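## Task

In the panel, go to column 4 counting from the left, block 6 counting down from the top, hole 4 counting down within that block. The LC plug there is not latched: press it in until it locks. Every other fibre carries traffic, so none of them may be pulled out or have its latch released. No fibre, including this plug's own, may be bent sharply. The robot must not tip over or be left leaning at the end.

## Robot and tools

ROBOT. TidyBot++: a base 0.54 m long, 0.50 m wide and 0.38 m tall on four powered casters, carrying one seven-joint arm with a two-finger gripper. The shoulder sits 0.12 m ahead of the base centre and 0.68 m above the floor. Link lengths: upper arm 0.42 m, forearm 0.31 m, wrist to hand point 0.31 m. At the start the arm is folded with the hand pointing down. In that posture the wrist reaches up to 0.08 m beyond the base front and the elbow is up to 1.15 m high. Cameras: base_camera (pinhole, 644x364) and wrist_camera (fisheye, 644x476, looking along the hand).

FRAMES. Base frame: origin on the floor under the base centre, x forward, y left, z up, in metres. hand_pose and target use it. The hand point is midway between the finger pads. The hand's own z axis runs out along the fingers, and the fingers open and close along its y axis. The odometry frame is the base frame as it was at scene start. base_odometry comes from wheel turns only, so slip shows up as travel. Its heading is in rad, positive to the left, from -3.142 to 3.142. base_tilt is in degrees, positive when leaning forward or right. Expect about 1 degree of bias plus noise.

move. Arguments: base, joints, target, speeds, cameras, blocking. Motions in one call start together.
- base: an object of relative offsets from where the base currently is, measured along its axes at the start of the command. translate_m: forward positive, -2 to 2 m. strafe_m: left positive, -2 to 2 m. rotate_rad: counter-clockwise seen from above positive, -6.3 to 6.3 rad.
- joints: absolute targets keyed by name, in radians. joint_1_rad: any angle, positive turns the arm clockwise from above (opposite to heading). joint_2_rad: shoulder, -2.249 to 2.249, 0 is upright, positive leans forward. joint_3_rad: any angle, upper-arm twist. joint_4_rad: elbow, -2.579 to 2.579; with joint_3_rad at 3.14, negative bends the forearm forward. joint_5_rad: any angle, forearm twist. joint_6_rad: wrist, -2.099 to 2.099; negative bends the hand forward (with joint_3_rad 3.14, joint_5_rad 0). joint_7_rad: any angle, hand roll; hand down at 1.57 opens the fingers left/right. gripper_pos: 0 open to 1 closed; pad gap is roughly 85 x (1 - gripper_pos) mm. Closed fingertips reach about 20 mm past the hand point. The "done" tolerance is 0.039 for joints 1 to 4, 0.095 for joints 5 to 7, and 0.03 for the gripper. Any-angle joints take the shorter way round, so send steps smaller than half a turn.
- target: one list of seven numbers [x, y, z, qw, qx, qy, qz]. This is an absolute hand pose in the base frame, in metres plus a unit quaternion. With target, joints may only contain gripper_pos.
- speeds: optional per-motion caps for this call. translate_m and strafe_m take 0.05 to 0.5 m/s, and rotate_rad takes 0.1 to 1.57 rad/s. For a combined translate and strafe, give one cap only.
- blocking: true (the default) returns after everything stops. false returns in about 0.5 s while motion continues.
- cameras: a list of base_camera, wrist_camera or all. An empty list means no images.
A move with no action just reports the state. An action ends after 15 s at most, and a base move times out after 14 s.

wait(seconds 0 to 10, cameras) reports the state after waiting. stop(cameras) brakes every running motion. zoom_image(camera, region=[x0, y0, x1, y1] in pixels, at most 504x504) enlarges part of the latest image. finished_scene(scene) ends the current scene; pass its number.

RESULT LINES. "move" is done or the worst status. base_status, joint_status and hand_status each give done, moving, off_target, not_followed, contact_stop, time_out, torque_fault or limit_stop_at_motor_heat. hand_status is done within 10 mm and 2 degrees. Most target moves end off_target, a few cm away. To correct, add (wanted position - hand_pose) to the last target's x, y, z. hand_target is the pose the joint targets imply; resend it to hold still. motor_effort is a percentage of maximum, with the peak in brackets. on_its_own lists motion you did not command. "joint command not followed" means a self-collision check withheld the move. "pose unreachable" means the check withheld a target. ARM HIT means the arm struck the base or itself. Motor temperatures are listed per joint; MOTOR HOT appears at 60 °C, and at 75 °C the arm goes limp for 30 to 60 s.

CALL CHAINING. If a move or wait is refused (for an out-of-range value), or an uncommanded stop or torque fault appears, the rest of that reply's move, wait and finished_scene calls are skipped. Calls with unknown keys are invalid but do not block later calls.

CAUTIONS. The arm neither slows down for obstacles nor avoids them, and it keeps pushing when blocked. A joint left out of a later call may still press toward its old target. Torque sensor limits are 104.5 N m for joints 1 to 4 and 51.3 N m for joints 5 to 7. Exceeding one freezes the arm for 10 s. Driving the base while the arm is caught on something above about 0.6 m, or reaching far out or sideways, can tip the robot. Pulling the arm back or backing the base away rights it. Pose targets that point the hand forward, low and close to the base may miss badly or hit the base. Approach the plug slowly and push gently along its axis. Do not snag neighbouring fibres, bend cables sharply, slam the hand, or squeeze or twist hard with the gripper.

Each tool is called after "Request:" as name(argument=value, ...) on one line, values as JSON.

## Session

Request:
move()

Scene clock: 0.00 s.
Motor temperatures (°C): [31 25 27 29 34 38 42]
base_odometry: x=+0.000 y=+0.000 heading=+0.000
base_tilt: forward=-0.2 right=+0.4
base_status: not commanded
joint_positions: joint_1_rad=+0.040 joint_2_rad=-0.336 joint_3_rad=+3.191 joint_4_rad=-2.522 joint_5_rad=+0.043 joint_6_rad=-0.855 joint_7_rad=+1.602 gripper_pos=+0.000
joint_status: not commanded
motor_effort: joint_1_rad=+0 joint_2_rad=-2 joint_3_rad=+0 joint_4_rad=+15 joint_5_rad=-1 joint_6_rad=+1 joint_7_rad=+0
hand_pose: x=+0.2675 y=-0.0202 z=+0.5881 quat_wxyz=(+0.012, +0.999, -0.014, +0.049) (m; base frame)
hand_target: x=+0.2681 y=-0.0202 z=+0.5884 quat_wxyz=(+0.012, +0.999, -0.014, +0.050) (m; base frame)
hand_status: not commanded
pictures: base_camera, wrist_camera

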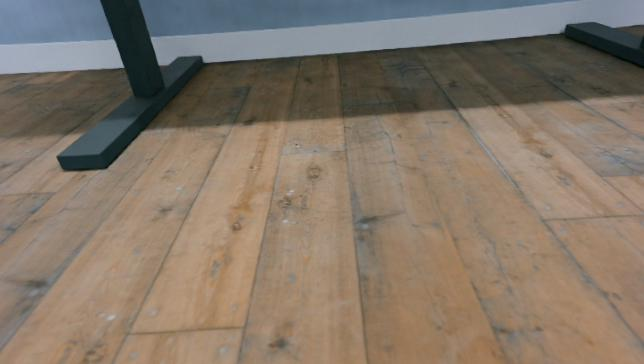

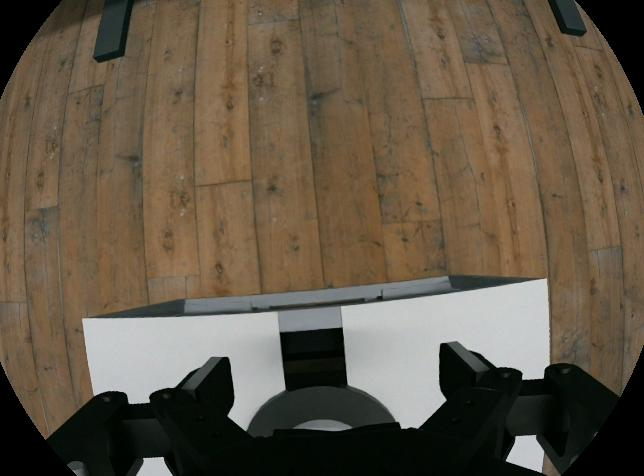

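Request:
move(joints={"joint_6_rad":0.615})

Scene clock: 3.10 s.
Motor temperatures (°C): [31 25 27 29 34 38 42]
move: done
base_odometry: x=+0.000 y=+0.000 heading=+0.000
base_tilt: forward=-0.2 right=+0.4
base_status: not commanded
joint_positions: joint_1_rad=+0.040 joint_2_rad=-0.336 joint_3_rad=+3.191 joint_4_rad=-2.522 joint_5_rad=+0.043 joint_6_rad=+0.571 joint_7_rad=+1.602 gripper_pos=+0.000
joint_status: all done
motor_effort: joint_1_rad=-1(1) joint_2_rad=-7(7) joint_3_rad=+0(1) joint_4_rad=+20(20) joint_5_rad=+0(1) joint_6_rad=+9(9) joint_7_rad=-1(1)
hand_pose: x=+0.5473 y=-0.0315 z=+0.8840 quat_wxyz=(+0.039, +0.723, -0.004, +0.690) (m; base frame)
hand_target: x=+0.5478 y=-0.0313 z=+0.8983 quat_wxyz=(+0.040, +0.707, -0.004, +0.706) (m; base frame)
hand_status: not commanded
pictures: base_camera, wrist_camera

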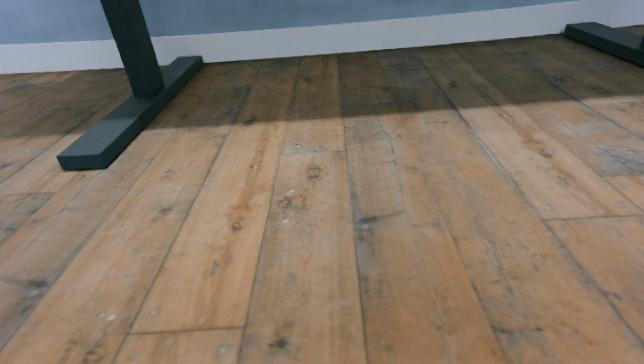

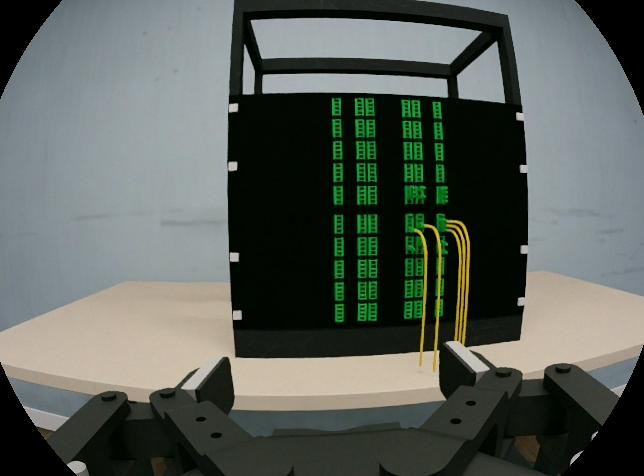

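Request:
zoom_image(camera="wrist_camera", region=[310, 80, 500, 380])

Request:
zoom_image(camera="wrist_camera", region=[390, 170, 480, 270])

Scaled by 1.680.

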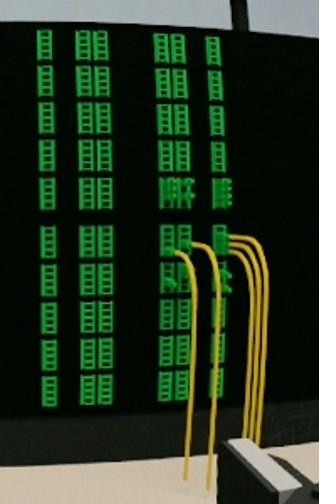

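Scaled by 5.040.

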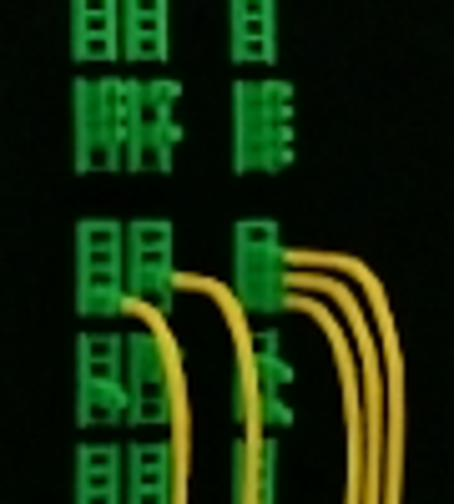

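Request:
move(target=[0.55, -0.02, 0.93, 0, 0.7071, 0, 0.7071], base={"rotate_rad":0.08}, cameras=["wrist_camera"])

Request:
zoom_image(camera="wrist_camera", region=[390, 170, 510, 290])

Scene clock: 9.03 s.
Motor temperatures (°C): [31 25 27 29 34 38 42]
move: off_target
base_odometry: x=+0.000 y=+0.000 heading=+0.079
base_tilt: forward=-0.2 right=+0.4
base_status: done
joint_positions: joint_1_rad=-0.091 joint_2_rad=-0.386 joint_3_rad=+3.295 joint_4_rad=-2.456 joint_5_rad=+0.045 joint_6_rad=+0.508 joint_7_rad=+1.586 gripper_pos=+0.000
joint_status: not commanded
motor_effort: joint_1_rad=-1(2) joint_2_rad=-6(7) joint_3_rad=+0(1) joint_4_rad=+21(21) joint_5_rad=+0(1) joint_6_rad=+9(9) joint_7_rad=+0(1)
hand_pose: x=+0.5496 y=-0.0276 z=+0.9225 quat_wxyz=(+0.009, +0.705, -0.011, +0.709) (m; base frame)
hand_target: x=+0.5500 y=-0.0200 z=+0.9300 quat_wxyz=(+0.000, +0.707, +0.000, +0.707) (m; base frame)
hand_status: off_target (0.011 m and 1.7 deg from the pose sent, 0.047 m and 5.2 deg at the start)
pictures: wrist_camera

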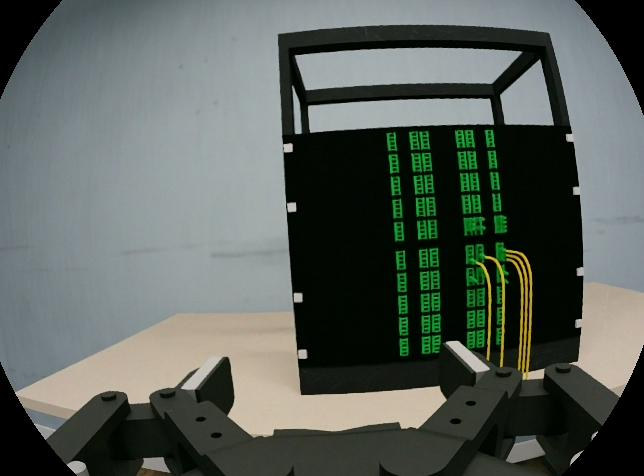

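Scaled by 4.200.

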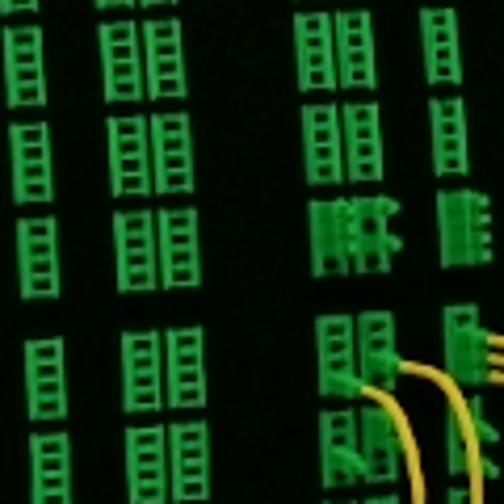

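Request:
move(target=[0.55, -0.015, 0.93, 0, 0.7071, 0, 0.7071], base={"rotate_rad":-0.11,"strafe_m":-0.145,"translate_m":0.08}, cameras=["wrist_camera"])

Request:
zoom_image(camera="wrist_camera", region=[270, 150, 390, 270])

Scene clock: 14.00 s.
Motor temperatures (°C): [31 25 27 29 34 38 42]
move: done
base_odometry: x=+0.091 y=-0.139 heading=-0.032
base_tilt: forward=-0.2 right=+0.4
base_status: done
joint_positions: joint_1_rad=-0.089 joint_2_rad=-0.387 joint_3_rad=+3.270 joint_4_rad=-2.456 joint_5_rad=+0.045 joint_6_rad=+0.507 joint_7_rad=+1.586 gripper_pos=+0.000
joint_status: not commanded
motor_effort: joint_1_rad=-1(2) joint_2_rad=-6(8) joint_3_rad=+0(3) joint_4_rad=+21(22) joint_5_rad=+0(1) joint_6_rad=+9(9) joint_7_rad=+0(1)
hand_pose: x=+0.5493 y=-0.0164 z=+0.9236 quat_wxyz=(+0.005, +0.705, -0.001, +0.710) (m; base frame)
hand_target: x=+0.5500 y=-0.0150 z=+0.9300 quat_wxyz=(+0.000, +0.707, +0.000, +0.707) (m; base frame)
hand_status: done (0.007 m and 0.7 deg from the pose sent, 0.015 m and 1.7 deg at the start)
pictures: wrist_camera

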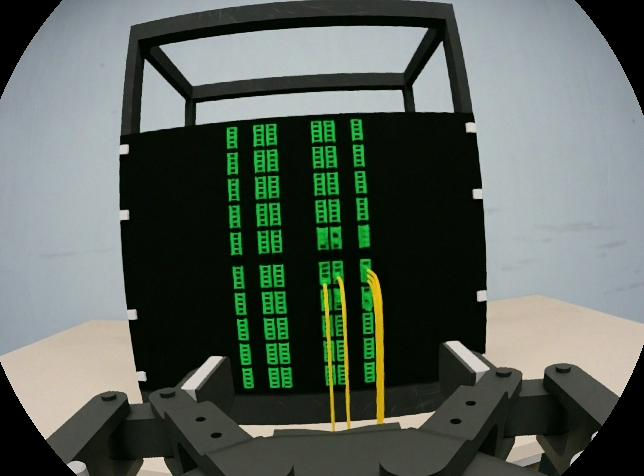

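Scaled by 4.200.

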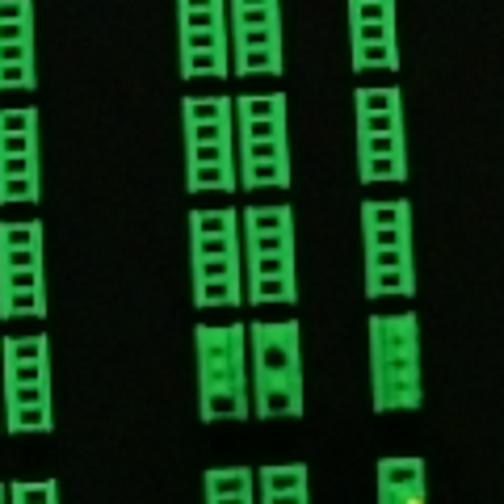

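Request:
move(joints={"gripper_pos":0.8}, base={"translate_m":0.12}, cameras=["wrist_camera"])

Request:
zoom_image(camera="wrist_camera", region=[270, 220, 430, 380])

Scene clock: 17.30 s.
Motor temperatures (°C): [31 25 27 29 34 38 42]
move: done
base_odometry: x=+0.212 y=-0.143 heading=-0.032
base_tilt: forward=-0.2 right=+0.4
base_status: done
joint_positions: joint_1_rad=-0.089 joint_2_rad=-0.391 joint_3_rad=+3.270 joint_4_rad=-2.455 joint_5_rad=+0.045 joint_6_rad=+0.506 joint_7_rad=+1.586 gripper_pos=+0.800
joint_status: all done
motor_effort: joint_1_rad=-1(2) joint_2_rad=-6(9) joint_3_rad=+0(1) joint_4_rad=+21(22) joint_5_rad=+0(1) joint_6_rad=+9(9) joint_7_rad=+0(1)
hand_pose: x=+0.5485 y=-0.0165 z=+0.9255 quat_wxyz=(+0.005, +0.703, -0.001, +0.711) (m; base frame)
hand_target: x=+0.5500 y=-0.0150 z=+0.9300 quat_wxyz=(+0.000, +0.707, +0.000, +0.707) (m; base frame)
hand_status: not commanded
pictures: wrist_camera

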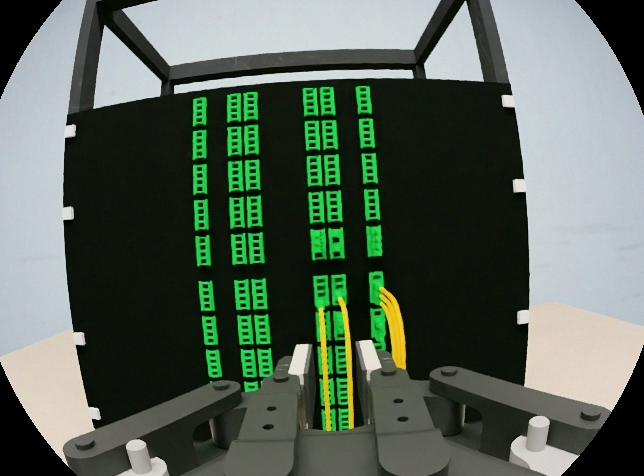

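Scaled by 3.150.

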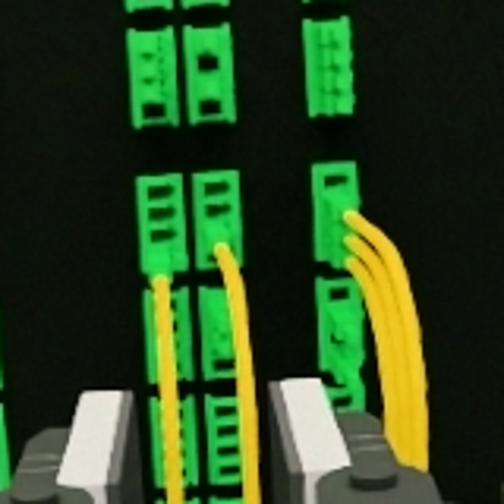

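Request:
move(target=[0.55, -0.003, 0.908, 0, 0.7071, 0, 0.7071], joints={"gripper_pos":0.88}, base={"translate_m":0.08}, cameras=["wrist_camera"])

Request:
zoom_image(camera="wrist_camera", region=[260, 220, 420, 380])

Scene clock: 25.87 s.
Motor temperatures (°C): [31 25 27 29 34 38 42]
move: off_target
base_odometry: x=+0.292 y=-0.145 heading=-0.032
base_tilt: forward=-0.2 right=+0.3
base_status: done
joint_positions: joint_1_rad=-0.034 joint_2_rad=-0.363 joint_3_rad=+3.186 joint_4_rad=-2.474 joint_5_rad=+0.045 joint_6_rad=+0.538 joint_7_rad=+1.586 gripper_pos=+0.880
joint_status: all done
motor_effort: joint_1_rad=-1(1) joint_2_rad=-6(9) joint_3_rad=+1(1) joint_4_rad=+21(22) joint_5_rad=+1(1) joint_6_rad=+9(9) joint_7_rad=+0(1)
hand_pose: x=+0.5510 y=+0.0014 z=+0.9130 quat_wxyz=(+0.008, +0.708, +0.019, +0.706) (m; base frame)
hand_target: x=+0.5500 y=-0.0030 z=+0.9080 quat_wxyz=(+0.000, +0.707, +0.000, +0.707) (m; base frame)
hand_status: off_target (0.007 m and 2.3 deg from the pose sent, 0.022 m and 0.9 deg at the start)
pictures: wrist_camera

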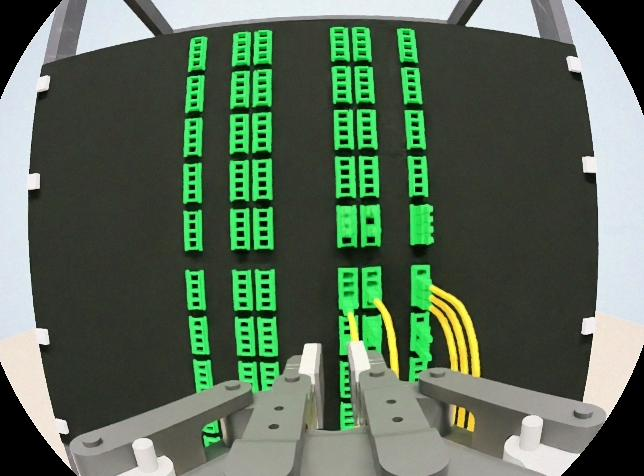

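Scaled by 3.150.

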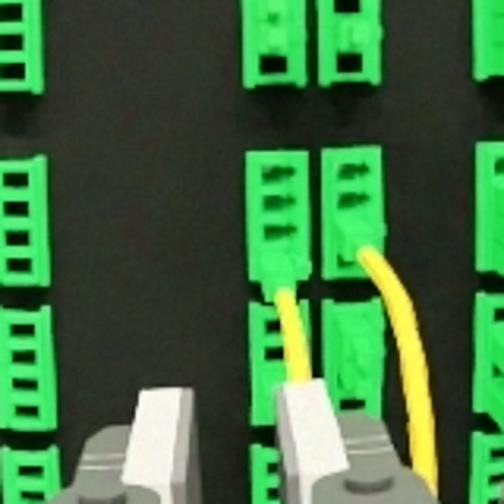

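Request:
move(target=[0.55, -0.011, 0.905, 0, 0.7071, 0, 0.7071], base={"translate_m":0.05}, cameras=["wrist_camera"])

Request:
zoom_image(camera="wrist_camera", region=[260, 240, 420, 400])

Scene clock: 31.77 s.
Motor temperatures (°C): [31 25 27 29 34 38 42]
move: done
base_odometry: x=+0.342 y=-0.147 heading=-0.032
base_tilt: forward=-0.2 right=+0.3
base_status: done
joint_positions: joint_1_rad=-0.046 joint_2_rad=-0.357 joint_3_rad=+3.235 joint_4_rad=-2.480 joint_5_rad=+0.045 joint_6_rad=+0.541 joint_7_rad=+1.585 gripper_pos=+0.880
joint_status: not commanded
motor_effort: joint_1_rad=-1(1) joint_2_rad=-7(9) joint_3_rad=+1(2) joint_4_rad=+21(21) joint_5_rad=+0(1) joint_6_rad=+9(10) joint_7_rad=+1(1)
hand_pose: x=+0.5518 y=-0.0164 z=+0.9074 quat_wxyz=(+0.013, +0.711, +0.001, +0.703) (m; base frame)
hand_target: x=+0.5500 y=-0.0110 z=+0.9050 quat_wxyz=(+0.000, +0.707, +0.000, +0.707) (m; base frame)
hand_status: done (0.006 m and 1.7 deg from the pose sent, 0.015 m and 2.3 deg at the start)
pictures: wrist_camera

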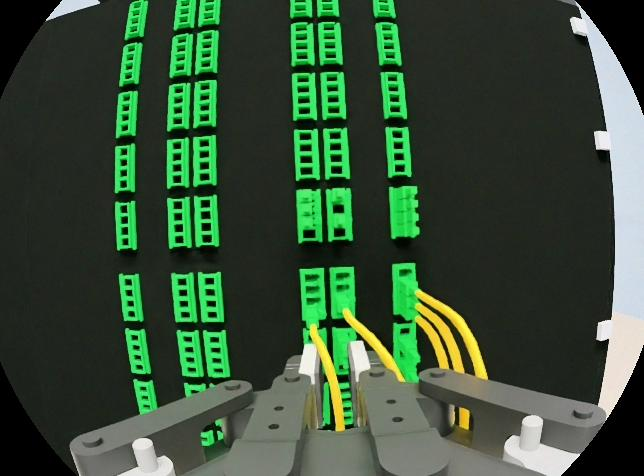

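Scaled by 3.150.

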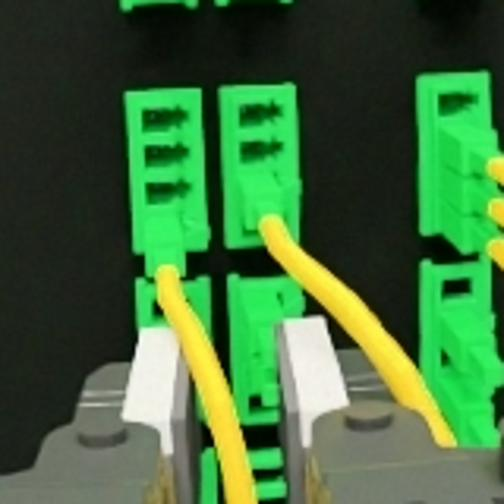

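Request:
move(target=[0.55, -0.009, 0.909, 0, 0.7071, 0, 0.7071], cameras=["wrist_camera"])

Request:
zoom_image(camera="wrist_camera", region=[260, 240, 420, 400])

Scene clock: 34.70 s.
Motor temperatures (°C): [31 25 27 29 34 38 42]
move: done
base_odometry: x=+0.342 y=-0.147 heading=-0.032
base_tilt: forward=-0.2 right=+0.4
base_status: not commanded
joint_positions: joint_1_rad=-0.046 joint_2_rad=-0.357 joint_3_rad=+3.228 joint_4_rad=-2.480 joint_5_rad=+0.045 joint_6_rad=+0.541 joint_7_rad=+1.585 gripper_pos=+0.880
joint_status: not commanded
motor_effort: joint_1_rad=-1(2) joint_2_rad=-7(7) joint_3_rad=+0(1) joint_4_rad=+21(21) joint_5_rad=+0(1) joint_6_rad=+9(9) joint_7_rad=-1(1)
hand_pose: x=+0.5518 y=-0.0130 z=+0.9075 quat_wxyz=(+0.012, +0.711, +0.004, +0.703) (m; base frame)
hand_target: x=+0.5500 y=-0.0090 z=+0.9090 quat_wxyz=(+0.000, +0.707, +0.000, +0.707) (m; base frame)
hand_status: done (0.005 m and 1.6 deg from the pose sent, 0.008 m and 1.7 deg at the start)
pictures: wrist_camera

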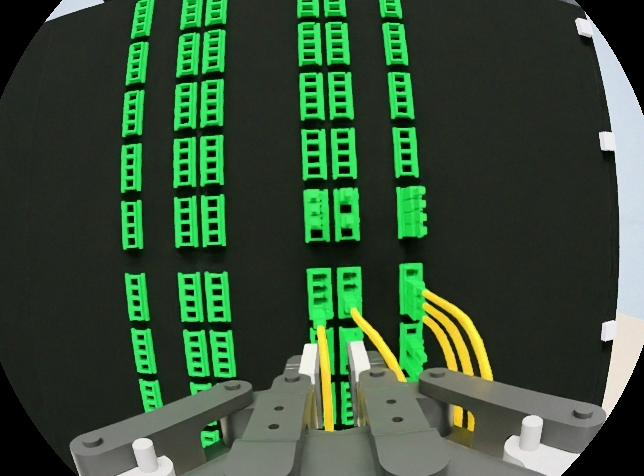

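Scaled by 3.150.

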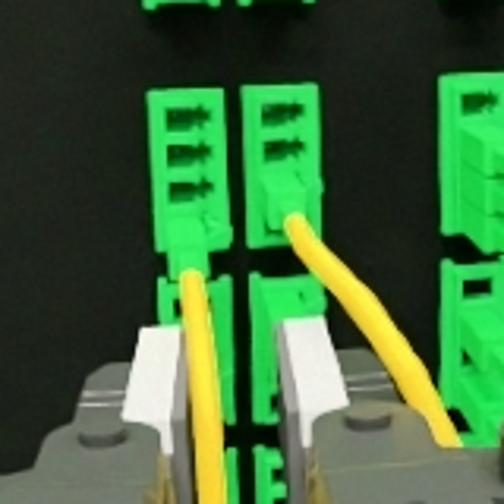

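Request:
move(target=[0.55, -0.009, 0.915, 0, 0.7071, 0, 0.7071], base={"translate_m":0.025,"strafe_m":0.0085}, cameras=["wrist_camera"])

Request:
zoom_image(camera="wrist_camera", region=[260, 240, 420, 400])

Scene clock: 36.60 s.
Motor temperatures (°C): [31 25 27 29 34 38 42]
move: done
base_odometry: x=+0.367 y=-0.140 heading=-0.032
base_tilt: forward=-0.1 right=+0.3
base_status: done
joint_positions: joint_1_rad=-0.046 joint_2_rad=-0.375 joint_3_rad=+3.228 joint_4_rad=-2.484 joint_5_rad=+0.045 joint_6_rad=+0.539 joint_7_rad=+1.585 gripper_pos=+0.880
joint_status: not commanded
motor_effort: joint_1_rad=-2(4) joint_2_rad=-5(9) joint_3_rad=+0(3) joint_4_rad=+22(29) joint_5_rad=+1(2) joint_6_rad=+9(10) joint_7_rad=+0(1)
hand_pose: x=+0.5470 y=-0.0133 z=+0.9125 quat_wxyz=(+0.011, +0.707, +0.004, +0.707) (m; base frame)
hand_target: x=+0.5500 y=-0.0090 z=+0.9150 quat_wxyz=(+0.000, +0.707, +0.000, +0.707) (m; base frame)
hand_status: done (0.006 m and 1.4 deg from the pose sent, 0.009 m and 1.6 deg at the start)
pictures: wrist_camera

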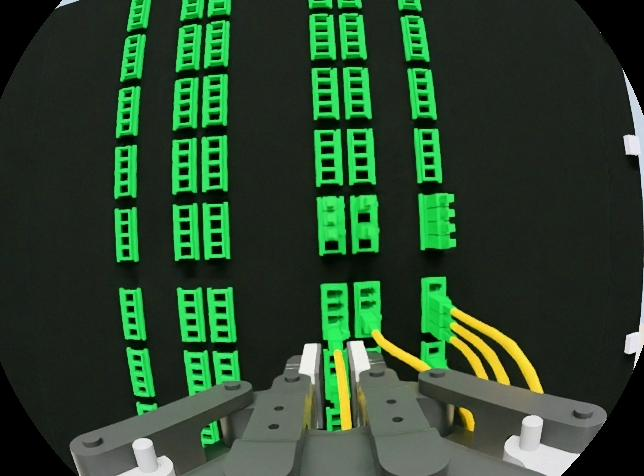

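Scaled by 3.150.

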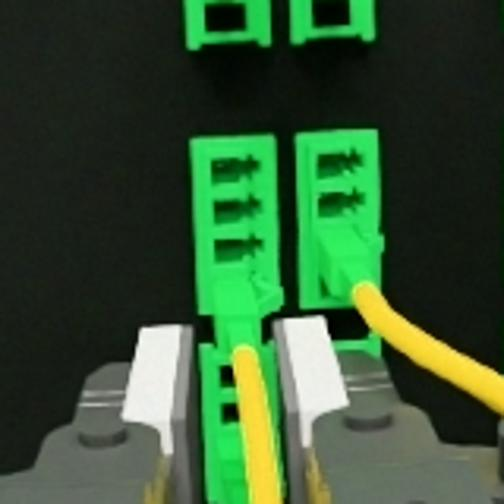

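Request:
move(base={"translate_m":0.018}, speeds={"translate_m":0.1}, cameras=["wrist_camera"])

Request:
zoom_image(camera="wrist_camera", region=[280, 270, 400, 390])

Scene clock: 40.90 s.
Motor temperatures (°C): [31 25 27 29 34 38 42]
move: done
base_odometry: x=+0.385 y=-0.140 heading=-0.032
base_tilt: forward=-0.2 right=+0.4
base_status: done
joint_positions: joint_1_rad=-0.044 joint_2_rad=-0.422 joint_3_rad=+3.228 joint_4_rad=-2.518 joint_5_rad=+0.045 joint_6_rad=+0.539 joint_7_rad=+1.585 gripper_pos=+0.880
joint_status: not commanded
motor_effort: joint_1_rad=-2(4) joint_2_rad=+7(9) joint_3_rad=+0(2) joint_4_rad=+31(32) joint_5_rad=+1(2) joint_6_rad=+10(11) joint_7_rad=-1(2)
hand_pose: x=+0.5309 y=-0.0135 z=+0.9122 quat_wxyz=(+0.010, +0.703, +0.002, +0.712) (m; base frame)
hand_target: x=+0.5500 y=-0.0090 z=+0.9150 quat_wxyz=(+0.000, +0.707, +0.000, +0.707) (m; base frame)
hand_status: not commanded
pictures: wrist_camera

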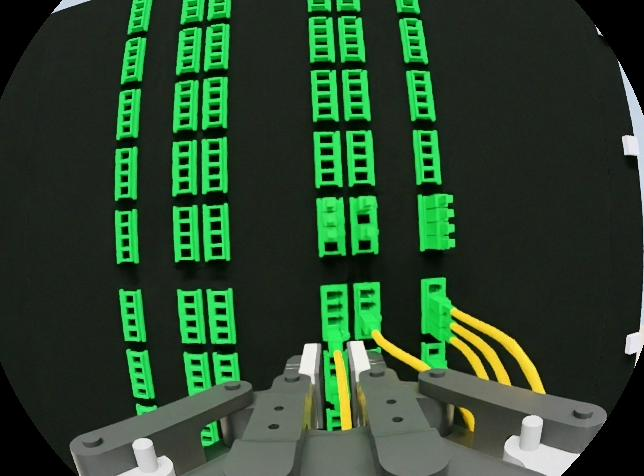

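Scaled by 4.200.

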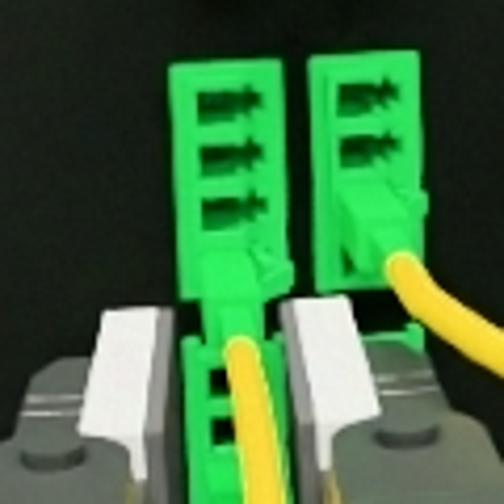

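Request:
move(base={"translate_m":-0.04}, cameras=["wrist_camera"])

Request:
move(target=[0.55, -0.009, 0.924, 0, 0.7071, 0, 0.7071], cameras=["wrist_camera"])

Request:
zoom_image(camera="wrist_camera", region=[270, 260, 410, 400])

Scene clock: 44.17 s.
Motor temperatures (°C): [31 25 27 30 34 38 42]
move: done
base_odometry: x=+0.345 y=-0.139 heading=-0.032
base_tilt: forward=-0.1 right=+0.3
base_status: done
joint_positions: joint_1_rad=-0.045 joint_2_rad=-0.374 joint_3_rad=+3.227 joint_4_rad=-2.485 joint_5_rad=+0.045 joint_6_rad=+0.539 joint_7_rad=+1.585 gripper_pos=+0.880
joint_status: not commanded
motor_effort: joint_1_rad=+0(2) joint_2_rad=-6(9) joint_3_rad=+0(1) joint_4_rad=+21(31) joint_5_rad=+0(1) joint_6_rad=+9(10) joint_7_rad=+0(1)
hand_pose: x=+0.5471 y=-0.0136 z=+0.9114 quat_wxyz=(+0.012, +0.708, +0.003, +0.706) (m; base frame)
hand_target: x=+0.5500 y=-0.0090 z=+0.9150 quat_wxyz=(+0.000, +0.707, +0.000, +0.707) (m; base frame)
hand_status: not commanded
pictures: wrist_camera

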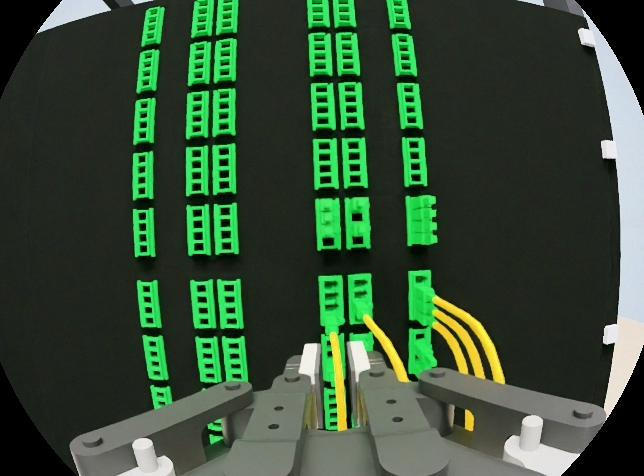

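Scene clock: 44.77 s.
Motor temperatures (°C): [31 25 27 30 34 38 42]
move: off_target
base_odometry: x=+0.345 y=-0.139 heading=-0.032
base_tilt: forward=-0.2 right=+0.4
base_status: not commanded
joint_positions: joint_1_rad=-0.045 joint_2_rad=-0.376 joint_3_rad=+3.227 joint_4_rad=-2.469 joint_5_rad=+0.045 joint_6_rad=+0.517 joint_7_rad=+1.585 gripper_pos=+0.880
joint_status: not commanded
motor_effort: joint_1_rad=-1(1) joint_2_rad=-6(7) joint_3_rad=+0(1) joint_4_rad=+21(22) joint_5_rad=+0(0) joint_6_rad=+9(9) joint_7_rad=-1(1)
hand_pose: x=+0.5490 y=-0.0140 z=+0.9147 quat_wxyz=(+0.012, +0.709, +0.003, +0.705) (m; base frame)
hand_target: x=+0.5500 y=-0.0090 z=+0.9240 quat_wxyz=(+0.000, +0.707, +0.000, +0.707) (m; base frame)
hand_status: off_target (0.011 m and 1.5 deg from the pose sent, 0.014 m and 1.4 deg at the start)
pictures: wrist_camera

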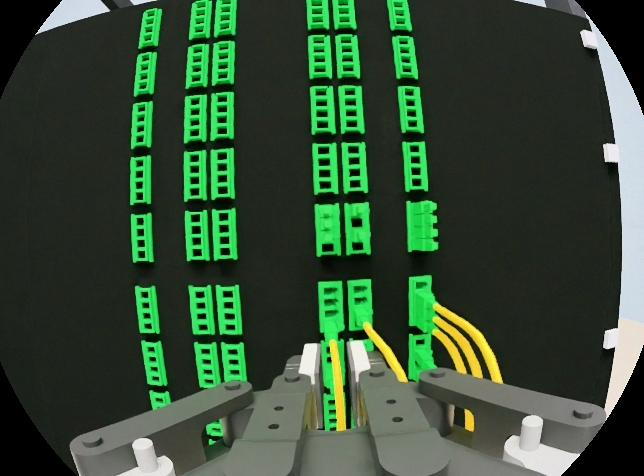

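Scaled by 3.600.

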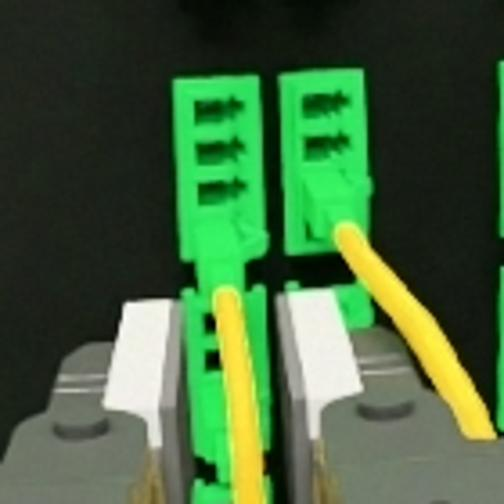

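Request:
move(target=[0.55, -0.009, 0.93, 0, 0.7071, 0, 0.7071], joints={"gripper_pos":0.905}, base={"strafe_m":0.001}, cameras=[])

Request:
move(base={"translate_m":0.022}, speeds={"translate_m":0.1}, cameras=["wrist_camera"])

Request:
zoom_image(camera="wrist_camera", region=[270, 260, 410, 400])

Scene clock: 47.00 s.
Motor temperatures (°C): [31 25 27 30 34 38 42]
move: off_target
base_odometry: x=+0.345 y=-0.138 heading=-0.033
base_tilt: forward=-0.2 right=+0.4
base_status: done
joint_positions: joint_1_rad=-0.045 joint_2_rad=-0.381 joint_3_rad=+3.227 joint_4_rad=-2.455 joint_5_rad=+0.045 joint_6_rad=+0.498 joint_7_rad=+1.585 gripper_pos=+0.905
joint_status: all done
motor_effort: joint_1_rad=-1(1) joint_2_rad=-6(7) joint_3_rad=+0(1) joint_4_rad=+21(22) joint_5_rad=+0(1) joint_6_rad=+9(9) joint_7_rad=-1(1)
hand_pose: x=+0.5500 y=-0.0144 z=+0.9188 quat_wxyz=(+0.012, +0.709, +0.003, +0.705) (m; base frame)
hand_target: x=+0.5500 y=-0.0090 z=+0.9300 quat_wxyz=(+0.000, +0.707, +0.000, +0.707) (m; base frame)
hand_status: off_target (0.012 m and 1.5 deg from the pose sent, 0.016 m and 1.5 deg at the start)
pictures: none
No camera images: "cameras" was empty.

Scene clock: 47.70 s.
Motor temperatures (°C): [31 25 27 30 34 38 42]
move: done
base_odometry: x=+0.367 y=-0.138 heading=-0.032
base_tilt: forward=-0.1 right=+0.4
base_status: done
joint_positions: joint_1_rad=-0.047 joint_2_rad=-0.387 joint_3_rad=+3.226 joint_4_rad=-2.455 joint_5_rad=+0.045 joint_6_rad=+0.497 joint_7_rad=+1.585 gripper_pos=+0.905
joint_status: not commanded
motor_effort: joint_1_rad=+0(2) joint_2_rad=-6(8) joint_3_rad=+1(3) joint_4_rad=+22(24) joint_5_rad=+0(1) joint_6_rad=+10(10) joint_7_rad=+0(1)
hand_pose: x=+0.5486 y=-0.0127 z=+0.9214 quat_wxyz=(+0.011, +0.707, +0.005, +0.707) (m; base frame)
hand_target: x=+0.5500 y=-0.0090 z=+0.9300 quat_wxyz=(+0.000, +0.707, +0.000, +0.707) (m; base frame)
hand_status: not commanded
pictures: wrist_camera

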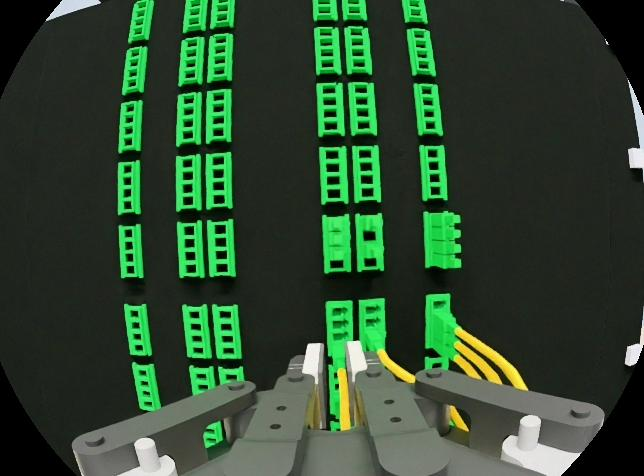

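Scaled by 3.600.

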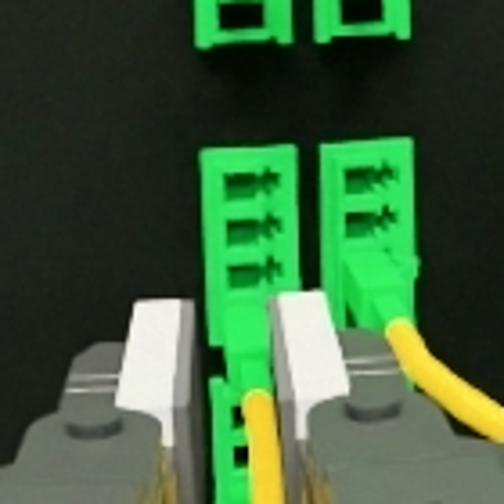

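Request:
move(base={"strafe_m":-0.003,"translate_m":-0.012}, joints={"gripper_pos":0.89}, cameras=[])

Request:
move(base={"translate_m":0.022}, speeds={"translate_m":0.1}, cameras=["wrist_camera"])

Request:
zoom_image(camera="wrist_camera", region=[270, 280, 410, 420])

Scene clock: 49.63 s.
Motor temperatures (°C): [31 25 27 30 34 38 42]
move: done
base_odometry: x=+0.355 y=-0.141 heading=-0.032
base_tilt: forward=-0.2 right=+0.3
base_status: done
joint_positions: joint_1_rad=-0.049 joint_2_rad=-0.393 joint_3_rad=+3.223 joint_4_rad=-2.455 joint_5_rad=+0.045 joint_6_rad=+0.497 joint_7_rad=+1.585 gripper_pos=+0.890
joint_status: all done
motor_effort: joint_1_rad=+0(2) joint_2_rad=-5(9) joint_3_rad=+0(2) joint_4_rad=+21(22) joint_5_rad=+0(1) joint_6_rad=+9(10) joint_7_rad=-1(1)
hand_pose: x=+0.5473 y=-0.0104 z=+0.9243 quat_wxyz=(+0.010, +0.705, +0.007, +0.709) (m; base frame)
hand_target: x=+0.5500 y=-0.0090 z=+0.9300 quat_wxyz=(+0.000, +0.707, +0.000, +0.707) (m; base frame)
hand_status: not commanded
pictures: none
No camera images: "cameras" was empty.

Scene clock: 50.50 s.
Motor temperatures (°C): [31 25 27 30 34 38 42]
move: done
base_odometry: x=+0.377 y=-0.142 heading=-0.032
base_tilt: forward=-0.2 right=+0.4
base_status: done
joint_positions: joint_1_rad=-0.050 joint_2_rad=-0.403 joint_3_rad=+3.222 joint_4_rad=-2.457 joint_5_rad=+0.045 joint_6_rad=+0.494 joint_7_rad=+1.585 gripper_pos=+0.890
joint_status: not commanded
motor_effort: joint_1_rad=+0(2) joint_2_rad=-5(6) joint_3_rad=+1(3) joint_4_rad=+25(32) joint_5_rad=-1(1) joint_6_rad=+11(11) joint_7_rad=+0(1)
hand_pose: x=+0.5447 y=-0.0098 z=+0.9259 quat_wxyz=(+0.009, +0.704, +0.007, +0.710) (m; base frame)
hand_target: x=+0.5500 y=-0.0090 z=+0.9300 quat_wxyz=(+0.000, +0.707, +0.000, +0.707) (m; base frame)
hand_status: not commanded
pictures: wrist_camera

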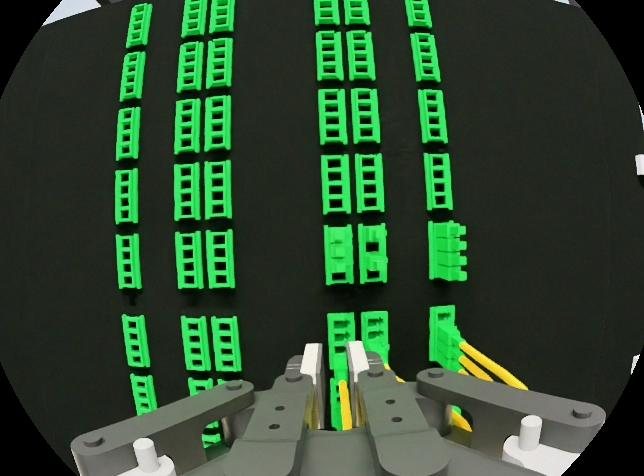

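Scaled by 3.600.

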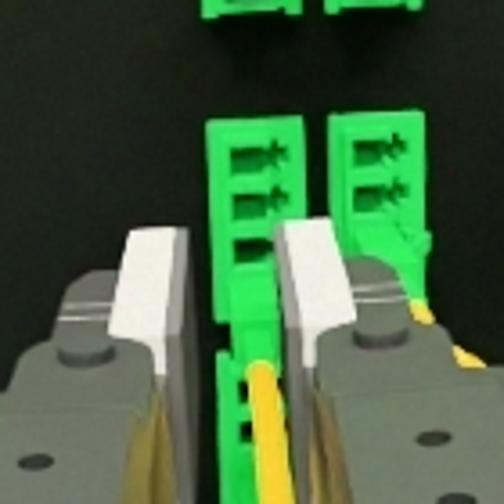

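Request:
move(base={"strafe_m":-0.002,"translate_m":-0.006}, joints={"gripper_pos":0.92}, cameras=["wrist_camera"])

Request:
zoom_image(camera="wrist_camera", region=[290, 290, 390, 390])

Scene clock: 53.40 s.
Motor temperatures (°C): [31 25 27 30 34 38 42]
move: done
base_odometry: x=+0.370 y=-0.143 heading=-0.032
base_tilt: forward=-0.2 right=+0.4
base_status: done
joint_positions: joint_1_rad=-0.052 joint_2_rad=-0.400 joint_3_rad=+3.223 joint_4_rad=-2.452 joint_5_rad=+0.045 joint_6_rad=+0.494 joint_7_rad=+1.585 gripper_pos=+0.920
joint_status: all done
motor_effort: joint_1_rad=+0(4) joint_2_rad=-6(10) joint_3_rad=+0(6) joint_4_rad=+22(24) joint_5_rad=+0(2) joint_6_rad=+9(10) joint_7_rad=+0(1)
hand_pose: x=+0.5461 y=-0.0096 z=+0.9276 quat_wxyz=(+0.009, +0.703, +0.007, +0.711) (m; base frame)
hand_target: x=+0.5500 y=-0.0090 z=+0.9300 quat_wxyz=(+0.000, +0.707, +0.000, +0.707) (m; base frame)
hand_status: not commanded
pictures: wrist_camera

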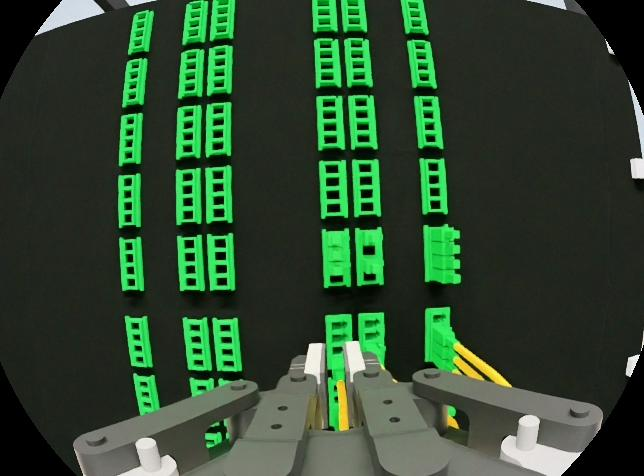

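Scaled by 5.040.

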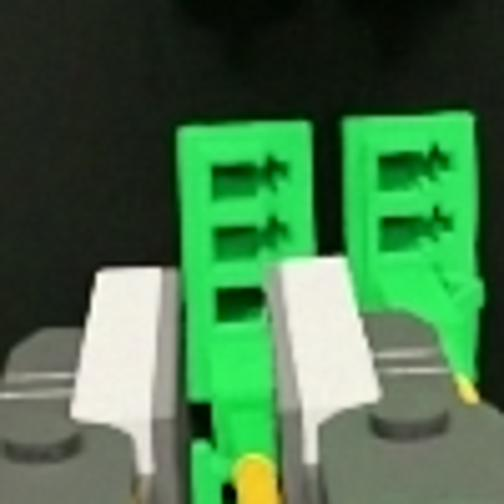

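Request:
move(joints={"gripper_pos":0.96}, cameras=["wrist_camera"])

Request:
zoom_image(camera="wrist_camera", region=[290, 290, 390, 390])

Scene clock: 55.03 s.
Motor temperatures (°C): [31 25 27 30 34 38 42]
move: done
base_odometry: x=+0.370 y=-0.143 heading=-0.032
base_tilt: forward=-0.2 right=+0.3
base_status: not commanded
joint_positions: joint_1_rad=-0.051 joint_2_rad=-0.400 joint_3_rad=+3.225 joint_4_rad=-2.452 joint_5_rad=+0.045 joint_6_rad=+0.494 joint_7_rad=+1.585 gripper_pos=+0.960
joint_status: all done
motor_effort: joint_1_rad=-2(3) joint_2_rad=-6(6) joint_3_rad=-1(3) joint_4_rad=+22(22) joint_5_rad=+1(2) joint_6_rad=+9(9) joint_7_rad=+0(1)
hand_pose: x=+0.5461 y=-0.0109 z=+0.9276 quat_wxyz=(+0.009, +0.703, +0.006, +0.711) (m; base frame)
hand_target: x=+0.5500 y=-0.0090 z=+0.9300 quat_wxyz=(+0.000, +0.707, +0.000, +0.707) (m; base frame)
hand_status: not commanded
pictures: wrist_camera

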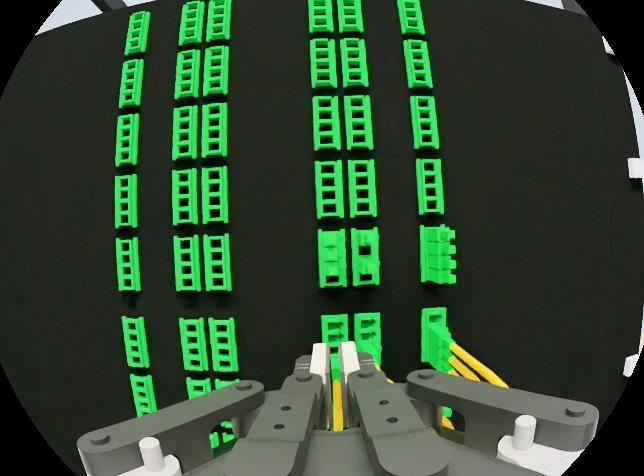

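Scaled by 5.040.

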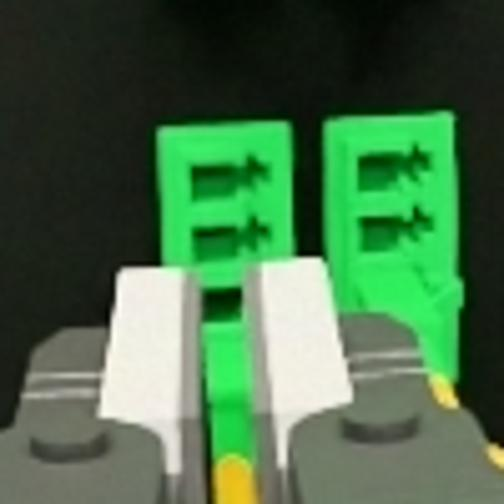

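Request:
move(joints={"gripper_pos":0.98}, cameras=["wrist_camera"])

Request:
zoom_image(camera="wrist_camera", region=[290, 290, 390, 390])

Scene clock: 56.27 s.
Motor temperatures (°C): [31 25 27 30 34 38 42]
move: done
base_odometry: x=+0.370 y=-0.143 heading=-0.032
base_tilt: forward=-0.2 right=+0.3
base_status: not commanded
joint_positions: joint_1_rad=-0.051 joint_2_rad=-0.400 joint_3_rad=+3.224 joint_4_rad=-2.452 joint_5_rad=+0.045 joint_6_rad=+0.494 joint_7_rad=+1.585 gripper_pos=+0.974
joint_status: all done
motor_effort: joint_1_rad=-1(1) joint_2_rad=-6(6) joint_3_rad=+0(2) joint_4_rad=+22(22) joint_5_rad=+0(1) joint_6_rad=+10(10) joint_7_rad=+0(1)
hand_pose: x=+0.5461 y=-0.0107 z=+0.9276 quat_wxyz=(+0.009, +0.703, +0.006, +0.711) (m; base frame)
hand_target: x=+0.5500 y=-0.0090 z=+0.9300 quat_wxyz=(+0.000, +0.707, +0.000, +0.707) (m; base frame)
hand_status: not commanded
pictures: wrist_camera

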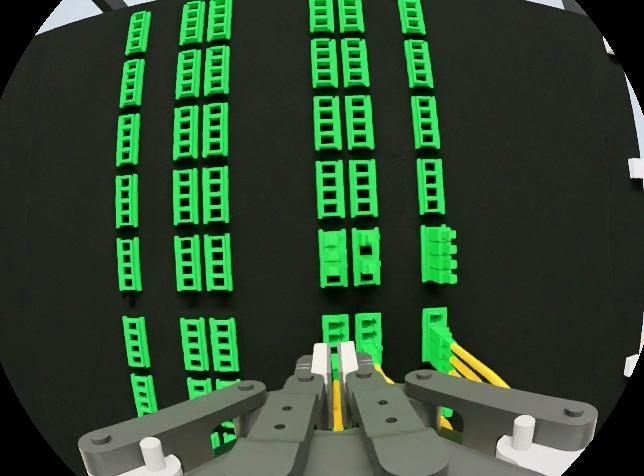

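Scaled by 5.040.

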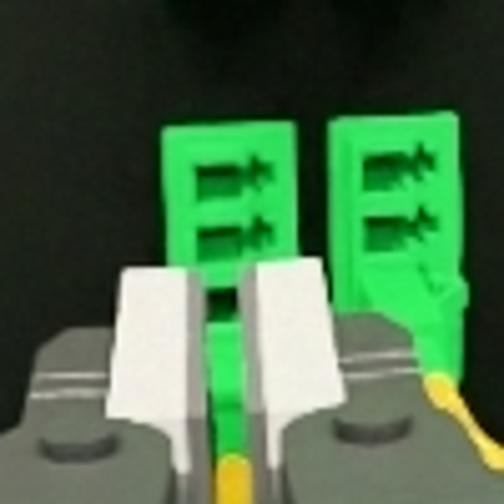

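Request:
move(base={"translate_m":0.012}, speeds={"translate_m":0.05}, cameras=["wrist_camera"])

Request:
zoom_image(camera="wrist_camera", region=[290, 290, 390, 390])

Scene clock: 58.80 s.
Motor temperatures (°C): [31 25 27 30 34 38 42]
move: done
base_odometry: x=+0.382 y=-0.144 heading=-0.032
base_tilt: forward=-0.2 right=+0.4
base_status: done
joint_positions: joint_1_rad=-0.051 joint_2_rad=-0.431 joint_3_rad=+3.224 joint_4_rad=-2.471 joint_5_rad=+0.045 joint_6_rad=+0.489 joint_7_rad=+1.585 gripper_pos=+0.974
joint_status: not commanded
motor_effort: joint_1_rad=-1(2) joint_2_rad=+3(6) joint_3_rad=+1(1) joint_4_rad=+29(32) joint_5_rad=+0(1) joint_6_rad=+11(12) joint_7_rad=-1(1)
hand_pose: x=+0.5358 y=-0.0107 z=+0.9277 quat_wxyz=(+0.008, +0.701, +0.006, +0.713) (m; base frame)
hand_target: x=+0.5500 y=-0.0090 z=+0.9300 quat_wxyz=(+0.000, +0.707, +0.000, +0.707) (m; base frame)
hand_status: not commanded
pictures: wrist_camera

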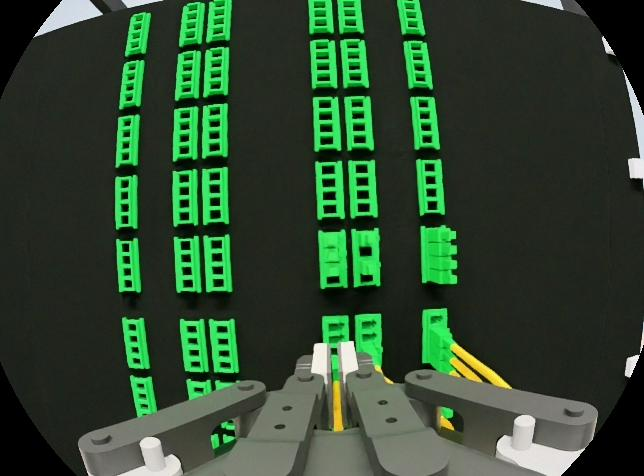

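Scaled by 5.040.

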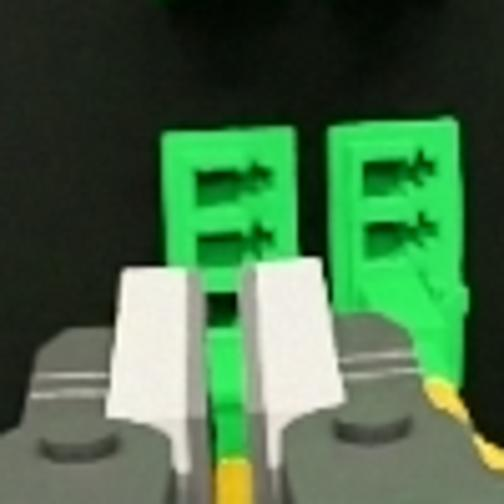

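Request:
move(base={"translate_m":0.015}, speeds={"translate_m":0.05}, cameras=["wrist_camera"])

Request:
zoom_image(camera="wrist_camera", region=[290, 290, 390, 390])

Scene clock: 60.50 s.
Motor temperatures (°C): [31 25 27 30 34 38 42]
move: done
base_odometry: x=+0.396 y=-0.144 heading=-0.033
base_tilt: forward=-0.2 right=+0.4
base_status: done
joint_positions: joint_1_rad=-0.051 joint_2_rad=-0.466 joint_3_rad=+3.224 joint_4_rad=-2.495 joint_5_rad=+0.045 joint_6_rad=+0.487 joint_7_rad=+1.585 gripper_pos=+0.974
joint_status: not commanded
motor_effort: joint_1_rad=-1(2) joint_2_rad=+10(16) joint_3_rad=+1(1) joint_4_rad=+35(38) joint_5_rad=+0(1) joint_6_rad=+12(13) joint_7_rad=+0(1)
hand_pose: x=+0.5240 y=-0.0105 z=+0.9276 quat_wxyz=(+0.007, +0.697, +0.005, +0.717) (m; base frame)
hand_target: x=+0.5500 y=-0.0090 z=+0.9300 quat_wxyz=(+0.000, +0.707, +0.000, +0.707) (m; base frame)
hand_status: not commanded
pictures: wrist_camera

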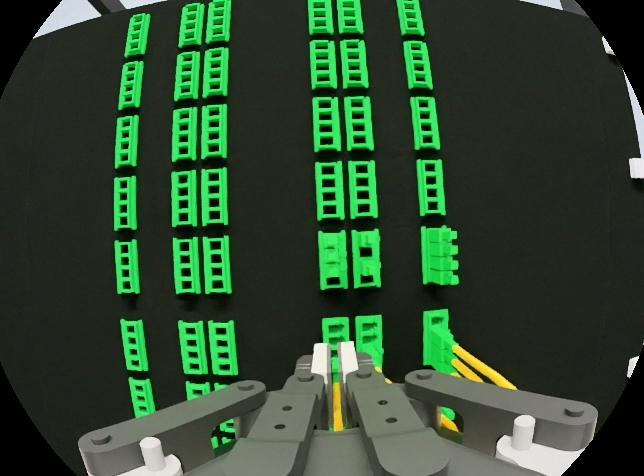

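Scaled by 5.040.

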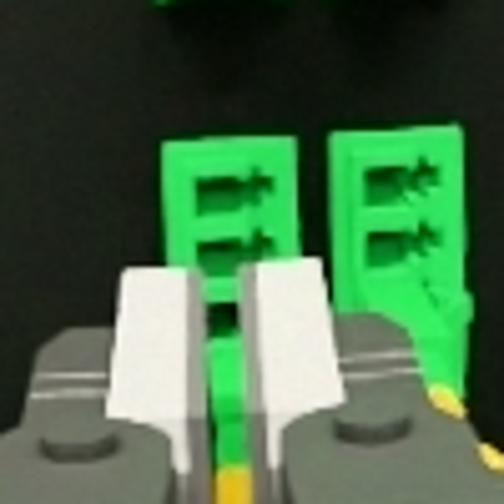

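Request:
move(base={"translate_m":0.015}, speeds={"translate_m":0.05}, cameras=["wrist_camera"])

Request:
zoom_image(camera="wrist_camera", region=[290, 290, 390, 390])

Scene clock: 64.20 s.
Motor temperatures (°C): [31 25 27 30 34 38 42]
move: time_out
base_odometry: x=+0.409 y=-0.144 heading=-0.034
base_tilt: forward=-0.2 right=+0.4
base_status: translate_m time_out (by the wheels' count: +0.013 of +0.015)
joint_positions: joint_1_rad=-0.051 joint_2_rad=-0.503 joint_3_rad=+3.224 joint_4_rad=-2.520 joint_5_rad=+0.045 joint_6_rad=+0.485 joint_7_rad=+1.585 gripper_pos=+0.974
joint_status: not commanded
motor_effort: joint_1_rad=-2(3) joint_2_rad=+19(26) joint_3_rad=+1(2) joint_4_rad=+37(43) joint_5_rad=+0(1) joint_6_rad=+11(13) joint_7_rad=-1(1)
hand_pose: x=+0.5118 y=-0.0103 z=+0.9271 quat_wxyz=(+0.006, +0.693, +0.005, +0.721) (m; base frame)
hand_target: x=+0.5500 y=-0.0090 z=+0.9300 quat_wxyz=(+0.000, +0.707, +0.000, +0.707) (m; base frame)
hand_status: not commanded
pictures: wrist_camera

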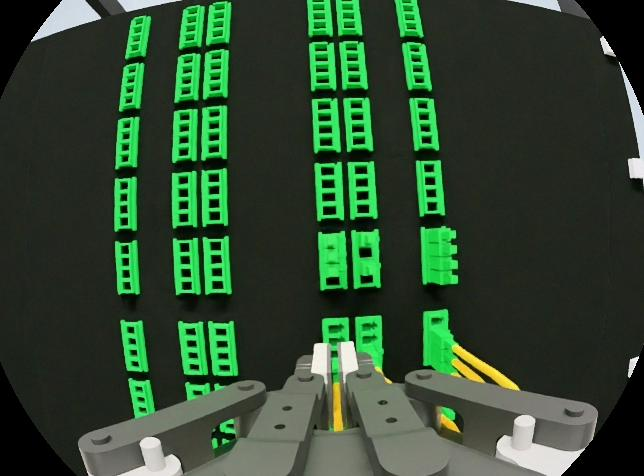

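Scaled by 5.040.

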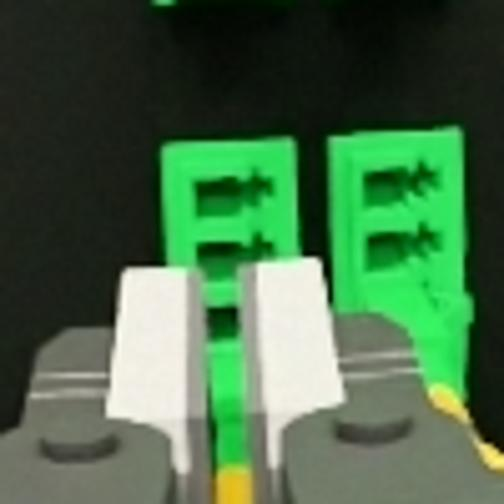

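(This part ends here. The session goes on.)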